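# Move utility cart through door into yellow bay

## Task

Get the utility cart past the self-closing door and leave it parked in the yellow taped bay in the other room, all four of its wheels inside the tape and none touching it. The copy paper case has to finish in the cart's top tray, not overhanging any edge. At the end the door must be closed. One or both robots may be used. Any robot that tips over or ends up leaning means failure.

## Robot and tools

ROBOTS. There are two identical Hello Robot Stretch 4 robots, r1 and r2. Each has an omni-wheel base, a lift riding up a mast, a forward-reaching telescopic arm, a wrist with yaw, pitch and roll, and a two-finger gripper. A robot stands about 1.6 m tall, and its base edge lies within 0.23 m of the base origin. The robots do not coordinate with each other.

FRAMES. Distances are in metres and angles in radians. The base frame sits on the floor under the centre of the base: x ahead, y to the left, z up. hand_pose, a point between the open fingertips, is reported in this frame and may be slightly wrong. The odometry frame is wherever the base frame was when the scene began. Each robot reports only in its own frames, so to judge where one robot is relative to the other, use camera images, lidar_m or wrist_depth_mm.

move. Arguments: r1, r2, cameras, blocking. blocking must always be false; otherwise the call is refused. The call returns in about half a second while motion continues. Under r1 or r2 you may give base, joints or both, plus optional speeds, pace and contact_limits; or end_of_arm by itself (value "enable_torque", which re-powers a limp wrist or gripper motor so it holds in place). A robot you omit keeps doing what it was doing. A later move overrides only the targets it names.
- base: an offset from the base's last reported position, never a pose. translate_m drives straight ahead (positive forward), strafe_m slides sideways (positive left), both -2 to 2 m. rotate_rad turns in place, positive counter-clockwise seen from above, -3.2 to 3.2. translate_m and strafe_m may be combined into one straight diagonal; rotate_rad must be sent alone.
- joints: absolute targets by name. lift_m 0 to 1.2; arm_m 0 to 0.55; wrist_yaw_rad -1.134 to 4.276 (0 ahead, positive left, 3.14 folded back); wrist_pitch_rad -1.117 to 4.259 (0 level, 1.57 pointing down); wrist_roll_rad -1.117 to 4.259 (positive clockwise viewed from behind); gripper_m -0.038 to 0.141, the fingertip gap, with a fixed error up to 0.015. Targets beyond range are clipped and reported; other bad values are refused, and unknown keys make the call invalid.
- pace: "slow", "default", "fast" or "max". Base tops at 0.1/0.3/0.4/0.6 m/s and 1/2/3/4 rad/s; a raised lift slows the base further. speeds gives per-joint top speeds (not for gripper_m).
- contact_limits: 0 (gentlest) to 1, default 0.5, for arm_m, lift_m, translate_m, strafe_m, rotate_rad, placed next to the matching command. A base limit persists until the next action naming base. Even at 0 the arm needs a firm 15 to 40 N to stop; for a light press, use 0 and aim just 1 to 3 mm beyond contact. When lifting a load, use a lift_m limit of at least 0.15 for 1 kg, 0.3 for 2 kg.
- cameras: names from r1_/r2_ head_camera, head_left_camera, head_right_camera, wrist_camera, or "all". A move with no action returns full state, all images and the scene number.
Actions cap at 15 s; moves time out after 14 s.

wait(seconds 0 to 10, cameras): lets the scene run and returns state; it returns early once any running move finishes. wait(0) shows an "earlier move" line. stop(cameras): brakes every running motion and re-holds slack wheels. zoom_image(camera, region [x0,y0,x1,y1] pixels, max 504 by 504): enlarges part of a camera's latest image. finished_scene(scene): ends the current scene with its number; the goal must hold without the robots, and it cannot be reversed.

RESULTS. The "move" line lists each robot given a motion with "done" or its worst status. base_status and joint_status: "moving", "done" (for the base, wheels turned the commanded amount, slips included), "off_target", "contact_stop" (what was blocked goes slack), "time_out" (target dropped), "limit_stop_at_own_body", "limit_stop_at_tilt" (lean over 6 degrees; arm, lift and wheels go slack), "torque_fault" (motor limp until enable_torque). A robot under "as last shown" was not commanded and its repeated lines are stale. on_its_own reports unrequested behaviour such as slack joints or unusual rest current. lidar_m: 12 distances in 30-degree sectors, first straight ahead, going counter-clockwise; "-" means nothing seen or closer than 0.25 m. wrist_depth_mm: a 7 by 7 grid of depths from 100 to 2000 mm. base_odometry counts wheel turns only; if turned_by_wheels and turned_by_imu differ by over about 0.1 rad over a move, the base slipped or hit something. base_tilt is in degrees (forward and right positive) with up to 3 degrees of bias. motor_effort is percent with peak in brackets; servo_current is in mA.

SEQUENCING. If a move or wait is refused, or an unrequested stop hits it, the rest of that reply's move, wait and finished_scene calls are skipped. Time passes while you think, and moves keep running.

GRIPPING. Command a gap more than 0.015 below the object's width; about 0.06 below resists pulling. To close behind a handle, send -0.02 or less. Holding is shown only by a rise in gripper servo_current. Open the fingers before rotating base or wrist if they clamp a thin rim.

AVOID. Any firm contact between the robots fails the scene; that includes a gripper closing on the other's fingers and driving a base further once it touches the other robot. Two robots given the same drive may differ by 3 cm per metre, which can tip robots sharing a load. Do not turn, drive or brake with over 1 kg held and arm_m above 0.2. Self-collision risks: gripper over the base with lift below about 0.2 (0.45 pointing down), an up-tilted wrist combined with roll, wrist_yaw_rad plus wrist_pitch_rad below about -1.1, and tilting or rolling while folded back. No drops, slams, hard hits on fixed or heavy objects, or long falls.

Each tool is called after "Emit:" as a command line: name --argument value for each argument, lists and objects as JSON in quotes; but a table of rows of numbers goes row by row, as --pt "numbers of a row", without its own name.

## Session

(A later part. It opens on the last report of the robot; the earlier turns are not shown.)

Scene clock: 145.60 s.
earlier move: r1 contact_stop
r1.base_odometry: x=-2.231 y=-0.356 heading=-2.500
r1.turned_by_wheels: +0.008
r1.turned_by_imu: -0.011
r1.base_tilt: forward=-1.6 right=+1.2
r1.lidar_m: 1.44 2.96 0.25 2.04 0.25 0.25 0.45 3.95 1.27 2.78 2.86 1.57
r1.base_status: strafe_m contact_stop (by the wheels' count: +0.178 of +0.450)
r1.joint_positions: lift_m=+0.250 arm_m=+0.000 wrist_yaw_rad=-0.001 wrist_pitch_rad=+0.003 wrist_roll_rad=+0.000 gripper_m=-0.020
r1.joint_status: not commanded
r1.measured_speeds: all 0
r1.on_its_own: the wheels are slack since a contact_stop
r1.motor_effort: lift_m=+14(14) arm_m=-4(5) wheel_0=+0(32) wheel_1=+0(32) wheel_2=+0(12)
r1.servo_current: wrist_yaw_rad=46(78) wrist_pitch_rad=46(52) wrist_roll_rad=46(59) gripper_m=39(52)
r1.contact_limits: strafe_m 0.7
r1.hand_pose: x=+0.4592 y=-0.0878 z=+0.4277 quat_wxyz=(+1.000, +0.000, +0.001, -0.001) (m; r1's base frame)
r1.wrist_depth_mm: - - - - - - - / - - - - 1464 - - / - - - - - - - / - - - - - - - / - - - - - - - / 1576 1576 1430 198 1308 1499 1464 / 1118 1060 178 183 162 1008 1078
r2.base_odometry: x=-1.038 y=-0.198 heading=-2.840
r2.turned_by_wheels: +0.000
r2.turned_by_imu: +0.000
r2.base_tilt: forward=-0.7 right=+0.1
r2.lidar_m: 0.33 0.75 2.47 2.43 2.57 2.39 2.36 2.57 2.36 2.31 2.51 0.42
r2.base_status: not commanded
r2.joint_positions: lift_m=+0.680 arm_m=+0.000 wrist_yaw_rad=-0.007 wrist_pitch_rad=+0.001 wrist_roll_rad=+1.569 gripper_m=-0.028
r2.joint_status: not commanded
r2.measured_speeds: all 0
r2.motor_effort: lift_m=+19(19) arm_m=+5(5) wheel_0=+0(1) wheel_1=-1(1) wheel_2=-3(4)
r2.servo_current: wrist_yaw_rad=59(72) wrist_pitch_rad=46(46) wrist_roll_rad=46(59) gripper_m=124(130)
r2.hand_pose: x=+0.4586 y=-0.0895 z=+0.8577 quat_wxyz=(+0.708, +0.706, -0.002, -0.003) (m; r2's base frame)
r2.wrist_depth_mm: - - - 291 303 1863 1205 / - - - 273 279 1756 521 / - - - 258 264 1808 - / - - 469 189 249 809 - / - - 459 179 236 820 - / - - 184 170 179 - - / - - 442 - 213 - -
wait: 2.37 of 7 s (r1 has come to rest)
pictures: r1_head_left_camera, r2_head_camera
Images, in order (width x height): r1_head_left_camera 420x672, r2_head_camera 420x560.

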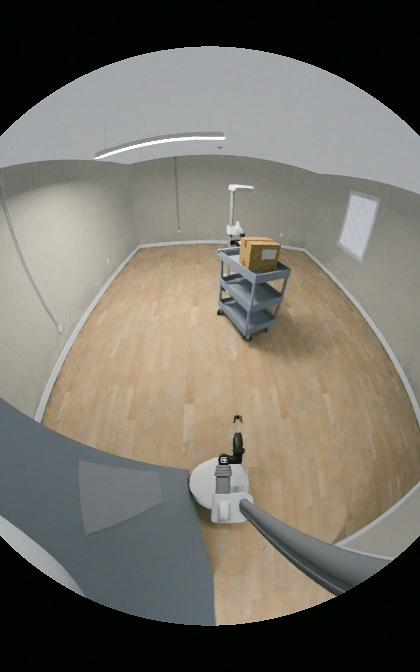

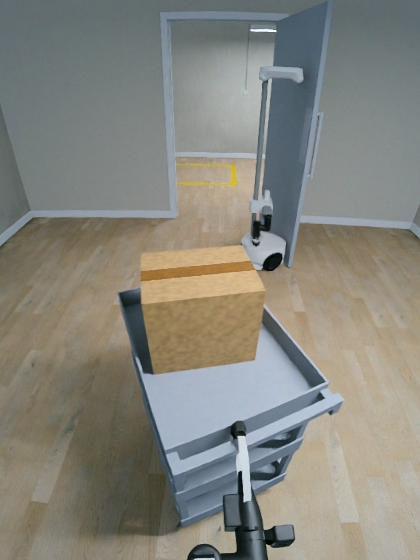

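Emit:
stop

Emit:
move --r1 '{"base":{"translate_m":0.3,"strafe_m":0.02},"contact_limits":{"translate_m":0.9},"pace":"slow"}' --blocking false

Emit:
wait --seconds 5 --cameras '["r1_head_left_camera","r2_head_camera"]'

Scene clock: 158.77 s.
stop: r1's wheels hold again
r1.base_odometry: x=-2.231 y=-0.356 heading=-2.500
r1.turned_by_wheels: +0.000
r1.turned_by_imu: +0.000
r1.base_tilt: forward=-1.6 right=+1.3
r1.lidar_m: 1.42 2.98 0.25 2.03 0.25 0.25 0.43 3.95 1.28 2.79 2.84 1.54
r1.base_status: strafe_m contact_stop (by the wheels' count: +0.178 of +0.450)
r1.joint_positions: lift_m=+0.250 arm_m=+0.000 wrist_yaw_rad=-0.001 wrist_pitch_rad=+0.003 wrist_roll_rad=+0.000 gripper_m=-0.020
r1.joint_status: not commanded
r1.measured_speeds: all 0
r1.motor_effort: lift_m=+14(14) arm_m=-4(5) wheel_0=+0(32) wheel_1=+0(32) wheel_2=+0(12)
r1.servo_current: wrist_yaw_rad=46(78) wrist_pitch_rad=46(52) wrist_roll_rad=39(59) gripper_m=46(52)
r1.contact_limits: strafe_m 0.7
r1.hand_pose: x=+0.4592 y=-0.0878 z=+0.4277 quat_wxyz=(+1.000, +0.000, +0.001, -0.001) (m; r1's base frame)
r1.wrist_depth_mm: - - - - - - - / - - - - 1430 - - / - - - - - - - / - - - - - - - / - - - - - - - / 1618 1618 1464 198 1336 1537 1499 / 1138 1060 178 183 161 1025 1060
r2.base_odometry: x=-1.038 y=-0.198 heading=-2.840
r2.turned_by_wheels: +0.000
r2.turned_by_imu: +0.000
r2.base_tilt: forward=-0.7 right=+0.1
r2.lidar_m: 0.35 0.75 2.46 2.40 2.61 2.41 2.36 2.55 2.36 2.33 2.50 0.46
r2.base_status: not commanded
r2.joint_positions: lift_m=+0.680 arm_m=+0.000 wrist_yaw_rad=-0.007 wrist_pitch_rad=+0.001 wrist_roll_rad=+1.569 gripper_m=-0.028
r2.joint_status: not commanded
r2.measured_speeds: all 0
r2.motor_effort: lift_m=+19(19) arm_m=+4(5) wheel_0=-1(1) wheel_1=-1(1) wheel_2=-3(4)
r2.servo_current: wrist_yaw_rad=52(72) wrist_pitch_rad=39(46) wrist_roll_rad=46(59) gripper_m=117(130)
r2.hand_pose: x=+0.4586 y=-0.0895 z=+0.8577 quat_wxyz=(+0.708, +0.706, -0.002, -0.003) (m; r2's base frame)
r2.wrist_depth_mm: - - - 289 301 1756 1205 / - - - 273 278 1808 517 / - - - 258 264 1808 - / - - 469 189 249 809 - / - - 459 180 236 831 - / - - 183 170 178 - - / - - 442 - 213 - -
pictures: none

Scene clock: 159.27 s.
move: r1 moving
r1.base_odometry: x=-2.240 y=-0.364 heading=-2.499
r1.turned_by_wheels: +0.000
r1.turned_by_imu: +0.001
r1.base_tilt: forward=-1.6 right=+1.3
r1.lidar_m: 1.44 2.93 0.25 2.02 0.25 0.25 0.43 3.97 1.29 2.79 2.86 1.56
r1.base_status: translate_m moving; strafe_m moving
r1.joint_positions: lift_m=+0.250 arm_m=+0.000 wrist_yaw_rad=-0.001 wrist_pitch_rad=+0.003 wrist_roll_rad=+0.000 gripper_m=-0.020
r1.joint_status: not commanded
r1.measured_speeds: translate_m=+0.049 strafe_m=+0.004 rotate_rad=+0.001 lift_m=+0.000 arm_m=+0.000 wrist_yaw_rad=+0.000 wrist_pitch_rad=+0.000 wrist_roll_rad=+0.000
r1.motor_effort: lift_m=+14(14) arm_m=-3(4) wheel_0=+2(3) wheel_1=+8(11) wheel_2=-4(6)
r1.servo_current: wrist_yaw_rad=52(65) wrist_pitch_rad=46(52) wrist_roll_rad=39(65) gripper_m=46(52)
r1.contact_limits: translate_m 0.9
r1.hand_pose: x=+0.4592 y=-0.0878 z=+0.4277 quat_wxyz=(+1.000, +0.000, +0.001, -0.001) (m; r1's base frame)
r1.wrist_depth_mm: - - - - - - - / - - - - 1464 - - / - - - - - - - / - - - - - - - / - - - - - - - / 1576 1576 1430 198 1308 1499 1464 / 1138 1060 178 183 162 1025 1042
r2: as last shown
r2.lidar_m: 0.33 0.73 2.48 2.41 2.57 2.41 2.37 2.58 2.35 2.32 2.52 0.45
r2.motor_effort: lift_m=+19(19) arm_m=+4(5) wheel_0=+0(1) wheel_1=-1(1) wheel_2=-3(4)
r2.servo_current: wrist_yaw_rad=39(72) wrist_pitch_rad=39(39) wrist_roll_rad=46(59) gripper_m=130(130)
r2.wrist_depth_mm: - - - 290 301 1756 1182 / - - - 273 279 1756 517 / - - - 257 264 1808 - / - - 469 189 249 809 - / - - 459 179 236 831 - / - - 184 170 178 - - / - - 442 - 213 - -
pictures: none

Scene clock: 163.07 s.
earlier move: r1 done
r1.base_odometry: x=-2.459 y=-0.551 heading=-2.499
r1.turned_by_wheels: +0.000
r1.turned_by_imu: +0.000
r1.base_tilt: forward=-1.6 right=+1.3
r1.lidar_m: 1.14 2.95 2.06 1.93 1.76 0.25 0.34 1.48 1.60 2.78 2.88 1.19
r1.base_status: done
r1.joint_positions: lift_m=+0.250 arm_m=+0.000 wrist_yaw_rad=-0.001 wrist_pitch_rad=+0.003 wrist_roll_rad=+0.000 gripper_m=-0.020
r1.joint_status: not commanded
r1.measured_speeds: all 0
r1.motor_effort: lift_m=+14(14) arm_m=-3(4) wheel_0=-2(5) wheel_1=+5(11) wheel_2=+3(6)
r1.servo_current: wrist_yaw_rad=52(65) wrist_pitch_rad=39(52) wrist_roll_rad=39(72) gripper_m=46(52)
r1.contact_limits: translate_m 0.9
r1.hand_pose: x=+0.4592 y=-0.0878 z=+0.4277 quat_wxyz=(+1.000, +0.000, +0.001, -0.001) (m; r1's base frame)
r1.wrist_depth_mm: - - - - 1118 - - / - - - - - - - / - - - - - - - / - - - - - - - / - - - - - - - / 1576 1618 1430 199 179 1397 1464 / 1138 1060 179 183 162 1025 1042
r2.base_odometry: x=-1.038 y=-0.198 heading=-2.840
r2.turned_by_wheels: +0.000
r2.turned_by_imu: +0.001
r2.base_tilt: forward=-0.7 right=+0.0
r2.lidar_m: 0.35 0.73 2.45 2.39 2.61 2.42 2.36 2.56 2.37 2.31 2.51 0.46
r2.base_status: not commanded
r2.joint_positions: lift_m=+0.680 arm_m=+0.000 wrist_yaw_rad=-0.007 wrist_pitch_rad=+0.001 wrist_roll_rad=+1.569 gripper_m=-0.028
r2.joint_status: not commanded
r2.measured_speeds: all 0
r2.motor_effort: lift_m=+19(19) arm_m=+4(5) wheel_0=-1(1) wheel_1=+0(1) wheel_2=-3(4)
r2.servo_current: wrist_yaw_rad=52(72) wrist_pitch_rad=46(46) wrist_roll_rad=33(59) gripper_m=130(130)
r2.hand_pose: x=+0.4586 y=-0.0895 z=+0.8577 quat_wxyz=(+0.708, +0.706, -0.002, -0.003) (m; r2's base frame)
r2.wrist_depth_mm: - - - 291 301 1808 1229 / - - - 273 278 1756 517 / - - - 258 264 1708 - / - - 466 189 249 798 - / - - 459 179 236 831 - / - - 183 170 178 - - / - - 442 - 213 - -
wait: 3.80 of 5 s (r1 has come to rest)
pictures: r1_head_left_camera, r2_head_camera
Images, in order (width x height): r1_head_left_camera 420x672, r2_head_camera 420x560.

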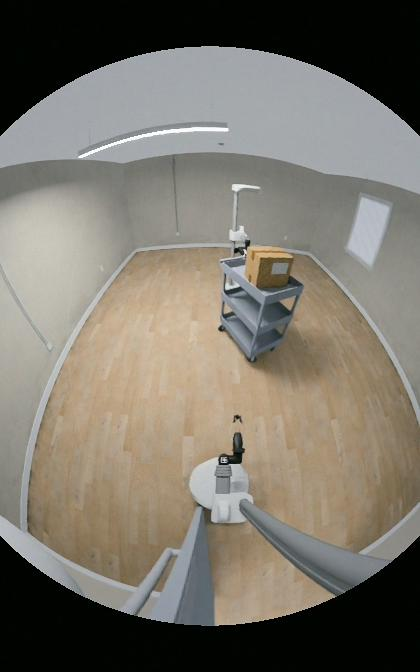

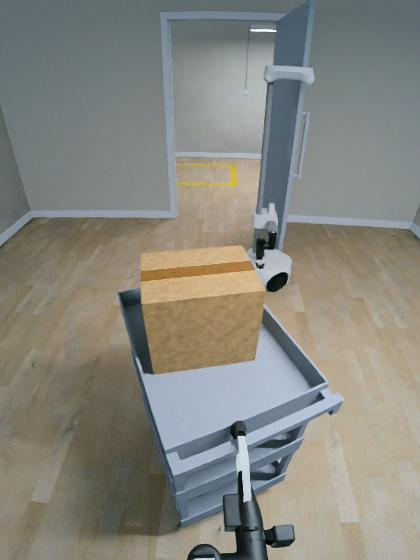

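Emit:
move --r2 '{"base":{"strafe_m":0.28}}' --r1 '{"joints":{"wrist_yaw_rad":1.57}}' --blocking false

Emit:
wait --seconds 3

Emit:
wait --seconds 1.5 --cameras '["r2_head_camera"]'

Scene clock: 180.87 s.
move: r1 moving; r2 moving
r1.base_odometry: x=-2.459 y=-0.551 heading=-2.499
r1.turned_by_wheels: +0.000
r1.turned_by_imu: +0.000
r1.base_tilt: forward=-1.5 right=+1.3
r1.lidar_m: 1.14 2.97 2.04 1.93 1.79 0.25 0.36 1.52 1.61 2.79 2.85 1.20
r1.base_status: not commanded
r1.joint_positions: lift_m=+0.250 arm_m=+0.000 wrist_yaw_rad=+0.587 wrist_pitch_rad=+0.003 wrist_roll_rad=+0.000 gripper_m=-0.020
r1.joint_status: wrist_yaw_rad moving
r1.measured_speeds: translate_m=+0.000 strafe_m=+0.000 rotate_rad=+0.000 lift_m=+0.000 arm_m=+0.000 wrist_yaw_rad=+1.819 wrist_pitch_rad=+0.000 wrist_roll_rad=+0.000
r1.motor_effort: lift_m=+14(14) arm_m=-3(4) wheel_0=-2(3) wheel_1=+4(5) wheel_2=+3(3)
r1.servo_current: wrist_yaw_rad=72(124) wrist_pitch_rad=46(52) wrist_roll_rad=39(65) gripper_m=46(46)
r1.contact_limits: translate_m 0.9
r1.hand_pose: x=+0.4595 y=+0.0868 z=+0.4277 quat_wxyz=(+0.957, +0.000, +0.001, +0.289) (m; r1's base frame)
r1.wrist_depth_mm: - - - - - - 1661 / - - - - - - - / - - - - - - - / - - - - - - - / - - - - - - 1708 / 1618 1576 1464 198 1537 1499 - / 1138 1060 179 183 162 1025 1060
r2.base_odometry: x=-1.027 y=-0.232 heading=-2.840
r2.turned_by_wheels: +0.000
r2.turned_by_imu: -0.001
r2.base_tilt: forward=-0.7 right=+0.1
r2.lidar_m: 0.35 3.14 2.43 2.36 2.56 2.40 2.37 2.57 2.42 2.35 2.52 0.43
r2.base_status: strafe_m moving
r2.joint_positions: lift_m=+0.680 arm_m=+0.000 wrist_yaw_rad=-0.010 wrist_pitch_rad=+0.001 wrist_roll_rad=+1.569 gripper_m=-0.029
r2.joint_status: not commanded
r2.measured_speeds: translate_m=-0.002 strafe_m=+0.140 rotate_rad=+0.006 lift_m=+0.000 arm_m=+0.000 wrist_yaw_rad=-0.008 wrist_pitch_rad=+0.000 wrist_roll_rad=+0.000
r2.motor_effort: lift_m=+19(19) arm_m=+4(5) wheel_0=-20(20) wheel_1=+9(10) wheel_2=-1(3)
r2.servo_current: wrist_yaw_rad=65(65) wrist_pitch_rad=46(46) wrist_roll_rad=46(46) gripper_m=104(130)
r2.hand_pose: x=+0.4584 y=-0.0902 z=+0.8578 quat_wxyz=(+0.708, +0.706, -0.003, -0.004) (m; r2's base frame)
r2.wrist_depth_mm: - - - 290 297 1808 1205 / - - - 270 273 1708 504 / - - - 255 260 1756 - / - - 469 188 246 809 - / - - 459 177 234 831 - / - - 184 168 179 - - / - 449 442 - 213 - -
pictures: none

Scene clock: 181.87 s.
earlier move: r1 done; r2 moving
r1.base_odometry: x=-2.459 y=-0.551 heading=-2.499
r1.turned_by_wheels: +0.000
r1.turned_by_imu: +0.000
r1.base_tilt: forward=-1.6 right=+1.3
r1.lidar_m: 1.20 2.96 2.04 1.94 1.78 0.25 0.37 1.51 1.61 2.79 2.87 1.23
r1.base_status: not commanded
r1.joint_positions: lift_m=+0.250 arm_m=+0.000 wrist_yaw_rad=+1.567 wrist_pitch_rad=+0.003 wrist_roll_rad=+0.000 gripper_m=-0.020
r1.joint_status: all done
r1.measured_speeds: all 0
r1.motor_effort: lift_m=+14(14) arm_m=-4(4) wheel_0=-2(3) wheel_1=+4(5) wheel_2=+3(3)
r1.servo_current: wrist_yaw_rad=46(124) wrist_pitch_rad=46(52) wrist_roll_rad=33(65) gripper_m=39(46)
r1.contact_limits: translate_m 0.9
r1.hand_pose: x=+0.2593 y=+0.2881 z=+0.4277 quat_wxyz=(+0.708, -0.001, +0.001, +0.706) (m; r1's base frame)
r1.wrist_depth_mm: - - - - - - - / - - - - - - - / - - - - - - - / - - - - - - - / - - - - - - - / 1576 1618 208 193 1537 1537 1464 / 1182 1098 178 183 162 1042 1078
r2.base_odometry: x=-0.964 y=-0.435 heading=-2.840
r2.turned_by_wheels: +0.000
r2.turned_by_imu: -0.001
r2.base_tilt: forward=-0.7 right=+0.0
r2.lidar_m: 0.37 2.83 2.22 2.16 2.36 2.40 2.33 2.51 2.60 2.57 2.77 0.44
r2.base_status: strafe_m moving
r2.joint_positions: lift_m=+0.680 arm_m=+0.000 wrist_yaw_rad=-0.005 wrist_pitch_rad=+0.000 wrist_roll_rad=+1.569 gripper_m=-0.029
r2.joint_status: not commanded
r2.measured_speeds: translate_m=+0.000 strafe_m=+0.140 rotate_rad=+0.002 lift_m=+0.000 arm_m=+0.000 wrist_yaw_rad=+0.000 wrist_pitch_rad=+0.000 wrist_roll_rad=+0.000
r2.motor_effort: lift_m=+19(19) arm_m=+4(5) wheel_0=-2(21) wheel_1=+2(11) wheel_2=-3(4)
r2.servo_current: wrist_yaw_rad=39(72) wrist_pitch_rad=39(46) wrist_roll_rad=46(59) gripper_m=104(130)
r2.hand_pose: x=+0.4588 y=-0.0889 z=+0.8580 quat_wxyz=(+0.708, +0.706, -0.002, -0.002) (m; r2's base frame)
r2.wrist_depth_mm: - - - 169 228 1661 - / - - - 169 228 750 - / - 442 436 168 228 820 - / - - 452 169 227 809 - / - - 462 167 226 - - / - - 183 167 179 - - / - - - - 225 - 504
wait: 1.00 of 3 s (r1 has come to rest)
pictures: none

Scene clock: 182.63 s.
earlier move: r2 done
r1.base_odometry: x=-2.459 y=-0.551 heading=-2.499
r1.turned_by_wheels: +0.000
r1.turned_by_imu: +0.000
r1.base_tilt: forward=-1.6 right=+1.3
r1.lidar_m: 1.24 2.94 2.04 1.94 1.79 0.25 0.32 1.52 1.61 2.80 2.84 1.23
r1.base_status: not commanded
r1.joint_positions: lift_m=+0.250 arm_m=+0.000 wrist_yaw_rad=+1.567 wrist_pitch_rad=+0.003 wrist_roll_rad=+0.000 gripper_m=-0.020
r1.joint_status: all done
r1.measured_speeds: all 0
r1.motor_effort: lift_m=+14(14) arm_m=-4(4) wheel_0=-2(3) wheel_1=+4(5) wheel_2=+3(3)
r1.servo_current: wrist_yaw_rad=65(124) wrist_pitch_rad=46(52) wrist_roll_rad=72(72) gripper_m=39(46)
r1.contact_limits: translate_m 0.9
r1.hand_pose: x=+0.2593 y=+0.2881 z=+0.4277 quat_wxyz=(+0.708, -0.001, +0.001, +0.706) (m; r1's base frame)
r1.wrist_depth_mm: - - - - - - - / - - - - - - - / - - - - - - - / - - - - - - - / - - - - - - - / 1618 1618 209 192 1537 1499 1464 / 1118 1078 178 183 162 1025 1042
r2.base_odometry: x=-0.955 y=-0.465 heading=-2.840
r2.turned_by_wheels: +0.000
r2.turned_by_imu: +0.000
r2.base_tilt: forward=-0.7 right=+0.1
r2.lidar_m: 0.39 2.81 2.20 2.12 2.25 2.39 2.36 2.53 2.63 2.59 2.81 0.42
r2.base_status: done
r2.joint_positions: lift_m=+0.680 arm_m=+0.000 wrist_yaw_rad=-0.005 wrist_pitch_rad=+0.000 wrist_roll_rad=+1.569 gripper_m=-0.029
r2.joint_status: not commanded
r2.measured_speeds: all 0
r2.motor_effort: lift_m=+19(19) arm_m=+5(5) wheel_0=-2(21) wheel_1=+2(11) wheel_2=-2(4)
r2.servo_current: wrist_yaw_rad=46(72) wrist_pitch_rad=39(46) wrist_roll_rad=46(59) gripper_m=98(130)
r2.hand_pose: x=+0.4588 y=-0.0889 z=+0.8580 quat_wxyz=(+0.708, +0.706, -0.002, -0.002) (m; r2's base frame)
r2.wrist_depth_mm: - - - 164 223 1618 - / - - - 164 222 798 - / - 442 433 165 223 809 - / - - 449 166 224 820 - / - - 469 166 225 - - / - - 184 167 179 - - / - - - - 227 - 500
wait: 0.77 of 1.5 s (r2 has come to rest)
pictures: r2_head_camera
Images, in order (width x height): r2_head_camera 420x560.

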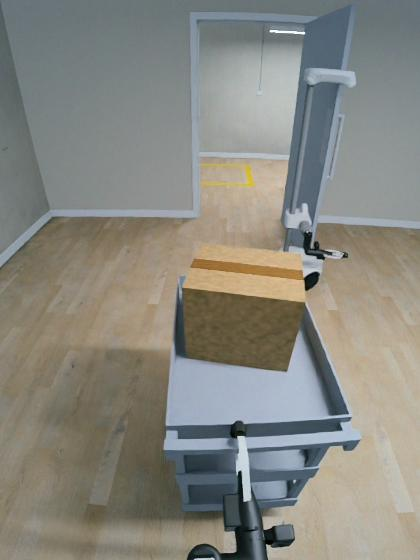

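Emit:
move --r2 '{"base":{"translate_m":0.4,"strafe_m":0.0}}' --blocking false

Emit:
wait --seconds 4 --cameras '["r2_head_camera"]'

Scene clock: 188.30 s.
move: r2 moving
r1: as last shown
r1.lidar_m: 1.19 2.93 2.06 1.93 1.77 0.25 0.32 1.51 1.62 2.80 2.85 1.22
r1.servo_current: wrist_yaw_rad=52(72) wrist_pitch_rad=39(46) wrist_roll_rad=65(65) gripper_m=39(52)
r1.contact_limits: translate_m 0.9
r1.wrist_depth_mm: - - - - - - - / - - - - - - - / - - - - - - - / - - - - - - - / - - - - - - - / 1618 1661 208 193 1499 1499 1464 / 1160 1060 179 184 162 1025 1060
r2.base_odometry: x=-0.984 y=-0.474 heading=-2.840
r2.turned_by_wheels: +0.000
r2.turned_by_imu: +0.004
r2.base_tilt: forward=-0.7 right=+0.1
r2.lidar_m: 0.40 2.82 2.19 2.14 2.26 2.41 2.38 2.56 2.65 2.59 2.82 0.44
r2.base_status: translate_m moving; strafe_m moving
r2.joint_positions: lift_m=+0.680 arm_m=+0.000 wrist_yaw_rad=-0.005 wrist_pitch_rad=+0.000 wrist_roll_rad=+1.569 gripper_m=-0.029
r2.joint_status: not commanded
r2.measured_speeds: translate_m=+0.120 strafe_m=+0.000 rotate_rad=+0.003 lift_m=+0.000 arm_m=+0.000 wrist_yaw_rad=+0.000 wrist_pitch_rad=+0.000 wrist_roll_rad=+0.000
r2.motor_effort: lift_m=+19(19) arm_m=+4(5) wheel_0=+9(10) wheel_1=+11(11) wheel_2=-20(20)
r2.servo_current: wrist_yaw_rad=52(65) wrist_pitch_rad=39(46) wrist_roll_rad=46(52) gripper_m=91(104)
r2.hand_pose: x=+0.4588 y=-0.0889 z=+0.8581 quat_wxyz=(+0.708, +0.706, -0.002, -0.002) (m; r2's base frame)
r2.wrist_depth_mm: - - - 161 220 1661 - / - - - 161 220 778 - / - 439 433 163 222 798 - / - - 449 164 224 - - / - - 466 165 224 - - / - - 182 167 179 - - / - - - - 228 1708 508
pictures: none

Scene clock: 190.63 s.
earlier move: r2 done
r1.base_odometry: x=-2.459 y=-0.551 heading=-2.499
r1.turned_by_wheels: +0.000
r1.turned_by_imu: +0.000
r1.base_tilt: forward=-1.5 right=+1.3
r1.lidar_m: 1.06 2.91 2.06 1.94 1.80 0.25 0.33 1.52 1.59 2.78 2.86 0.87
r1.base_status: not commanded
r1.joint_positions: lift_m=+0.250 arm_m=+0.000 wrist_yaw_rad=+1.567 wrist_pitch_rad=+0.003 wrist_roll_rad=+0.000 gripper_m=-0.020
r1.joint_status: not commanded
r1.measured_speeds: all 0
r1.motor_effort: lift_m=+14(14) arm_m=-4(4) wheel_0=-2(3) wheel_1=+4(5) wheel_2=+3(3)
r1.servo_current: wrist_yaw_rad=52(72) wrist_pitch_rad=46(52) wrist_roll_rad=59(72) gripper_m=39(52)
r1.contact_limits: translate_m 0.9
r1.hand_pose: x=+0.2593 y=+0.2881 z=+0.4277 quat_wxyz=(+0.708, -0.001, +0.001, +0.706) (m; r1's base frame)
r1.wrist_depth_mm: - - - - - - - / - - - - - - - / - - - - - - - / - - - - - - - / - - - - - - - / 1618 1576 210 192 1537 1464 1430 / 1160 1060 178 183 161 1008 1042
r2.base_odometry: x=-1.336 y=-0.584 heading=-2.840
r2.turned_by_wheels: +0.001
r2.turned_by_imu: +0.005
r2.base_tilt: forward=-0.6 right=+0.1
r2.lidar_m: 0.40 2.76 2.12 2.09 2.26 2.78 2.73 2.96 2.67 2.63 2.85 0.42
r2.base_status: done
r2.joint_positions: lift_m=+0.680 arm_m=+0.000 wrist_yaw_rad=+0.003 wrist_pitch_rad=+0.000 wrist_roll_rad=+1.569 gripper_m=-0.029
r2.joint_status: not commanded
r2.measured_speeds: all 0
r2.motor_effort: lift_m=+19(19) arm_m=+4(5) wheel_0=+5(18) wheel_1=+4(11) wheel_2=-3(21)
r2.servo_current: wrist_yaw_rad=46(65) wrist_pitch_rad=39(46) wrist_roll_rad=39(65) gripper_m=91(104)
r2.hand_pose: x=+0.4595 y=-0.0866 z=+0.8581 quat_wxyz=(+0.708, +0.706, +0.001, +0.001) (m; r2's base frame)
r2.wrist_depth_mm: - 1921 1756 141 196 - - / - 404 399 146 202 768 - / - 433 427 151 208 - - / - - 455 156 214 809 - / - - 488 161 223 - - / - - 183 167 180 1661 500 / - - - - 236 - 1229
wait: 2.33 of 4 s (r2 has come to rest)
pictures: r2_head_camera
Images, in order (width x height): r2_head_camera 420x560.

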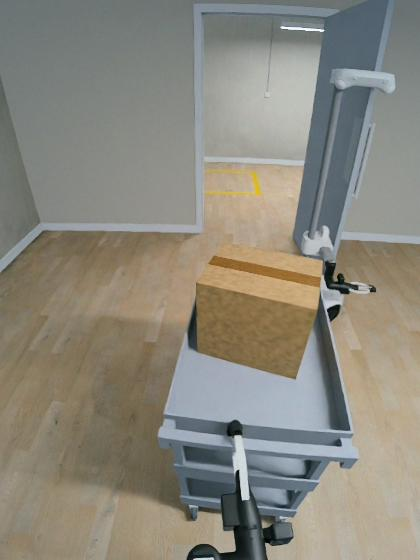

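Emit:
move --r2 '{"base":{"translate_m":0.4,"strafe_m":-0.1}}' --blocking false

Emit:
wait --seconds 4 --cameras '["r2_head_camera"]'

Scene clock: 197.03 s.
move: r2 moving
r1: as last shown
r1.base_tilt: forward=-1.6 right=+1.3
r1.lidar_m: 1.09 2.95 2.05 1.94 1.80 0.25 0.37 1.49 1.61 2.78 2.85 0.84
r1.motor_effort: lift_m=+14(14) arm_m=-4(4) wheel_0=-2(3) wheel_1=+5(5) wheel_2=+3(3)
r1.servo_current: wrist_yaw_rad=33(59) wrist_pitch_rad=39(46) wrist_roll_rad=26(59) gripper_m=46(46)
r1.contact_limits: translate_m 0.9
r1.wrist_depth_mm: - - - - - - - / - - - - - - - / - - - - - - - / - - - - - - - / - - - - - - - / 1576 1661 210 193 1537 1537 1464 / 1160 1098 179 183 162 1008 1060
r2.base_odometry: x=-1.368 y=-0.586 heading=-2.839
r2.turned_by_wheels: +0.001
r2.turned_by_imu: +0.002
r2.base_tilt: forward=-0.7 right=+0.0
r2.lidar_m: 0.40 2.75 2.15 2.10 2.27 2.82 2.76 2.96 2.68 2.62 2.83 0.38
r2.base_status: translate_m moving; strafe_m moving
r2.joint_positions: lift_m=+0.680 arm_m=+0.000 wrist_yaw_rad=+0.003 wrist_pitch_rad=+0.000 wrist_roll_rad=+1.569 gripper_m=-0.029
r2.joint_status: not commanded
r2.measured_speeds: translate_m=+0.121 strafe_m=-0.031 rotate_rad=+0.002 lift_m=+0.000 arm_m=+0.000 wrist_yaw_rad=+0.000 wrist_pitch_rad=+0.000 wrist_roll_rad=+0.000
r2.motor_effort: lift_m=+19(19) arm_m=+5(5) wheel_0=+12(15) wheel_1=+7(10) wheel_2=-14(17)
r2.servo_current: wrist_yaw_rad=46(59) wrist_pitch_rad=39(46) wrist_roll_rad=46(52) gripper_m=85(91)
r2.hand_pose: x=+0.4595 y=-0.0866 z=+0.8581 quat_wxyz=(+0.708, +0.706, +0.001, +0.001) (m; r2's base frame)
r2.wrist_depth_mm: - - 1808 138 193 - - / - 402 394 144 200 750 - / - 436 424 148 206 - - / - - 455 154 213 831 - / - - 492 159 221 - - / - - 183 165 180 1708 500 / - - - - 236 1708 1229
pictures: none

Scene clock: 199.37 s.
earlier move: r2 done
r1.base_odometry: x=-2.459 y=-0.551 heading=-2.499
r1.turned_by_wheels: +0.000
r1.turned_by_imu: +0.000
r1.base_tilt: forward=-1.6 right=+1.3
r1.lidar_m: 1.02 2.94 2.08 1.92 1.81 0.25 0.34 1.51 1.64 2.79 0.57 0.51
r1.base_status: not commanded
r1.joint_positions: lift_m=+0.250 arm_m=+0.000 wrist_yaw_rad=+1.567 wrist_pitch_rad=+0.003 wrist_roll_rad=+0.000 gripper_m=-0.020
r1.joint_status: not commanded
r1.measured_speeds: all 0
r1.motor_effort: lift_m=+14(14) arm_m=-4(4) wheel_0=-2(3) wheel_1=+4(5) wheel_2=+3(3)
r1.servo_current: wrist_yaw_rad=59(65) wrist_pitch_rad=46(52) wrist_roll_rad=52(65) gripper_m=46(52)
r1.contact_limits: translate_m 0.9
r1.hand_pose: x=+0.2593 y=+0.2881 z=+0.4277 quat_wxyz=(+0.708, -0.001, +0.001, +0.706) (m; r1's base frame)
r1.wrist_depth_mm: - - - - - - - / - - - - - - - / - - - - - - - / - - - - - - - / - - - - - - - / 1618 1618 208 193 1576 1537 1499 / 1160 1060 178 183 161 1025 1042
r2.base_odometry: x=-1.748 y=-0.608 heading=-2.839
r2.turned_by_wheels: +0.000
r2.turned_by_imu: +0.003
r2.base_tilt: forward=-0.7 right=+0.0
r2.lidar_m: 0.40 2.82 2.21 2.16 2.33 3.18 3.16 3.33 2.62 2.57 2.78 0.42
r2.base_status: done
r2.joint_positions: lift_m=+0.680 arm_m=+0.000 wrist_yaw_rad=+0.005 wrist_pitch_rad=+0.000 wrist_roll_rad=+1.569 gripper_m=-0.029
r2.joint_status: not commanded
r2.measured_speeds: all 0
r2.motor_effort: lift_m=+19(19) arm_m=+4(5) wheel_0=+4(18) wheel_1=+3(10) wheel_2=-3(17)
r2.servo_current: wrist_yaw_rad=52(65) wrist_pitch_rad=39(46) wrist_roll_rad=46(65) gripper_m=85(98)
r2.hand_pose: x=+0.4596 y=-0.0861 z=+0.8581 quat_wxyz=(+0.708, +0.706, +0.002, +0.002) (m; r2's base frame)
r2.wrist_depth_mm: - - - 152 208 732 - / - - 410 155 212 - - / - 439 427 158 216 - - / - - 452 160 220 809 - / - - 480 165 224 - - / - - 186 168 179 1708 517 / - - - - 233 1708 1229
wait: 2.33 of 4 s (r2 has come to rest)
pictures: r2_head_camera
Images, in order (width x height): r2_head_camera 420x560.

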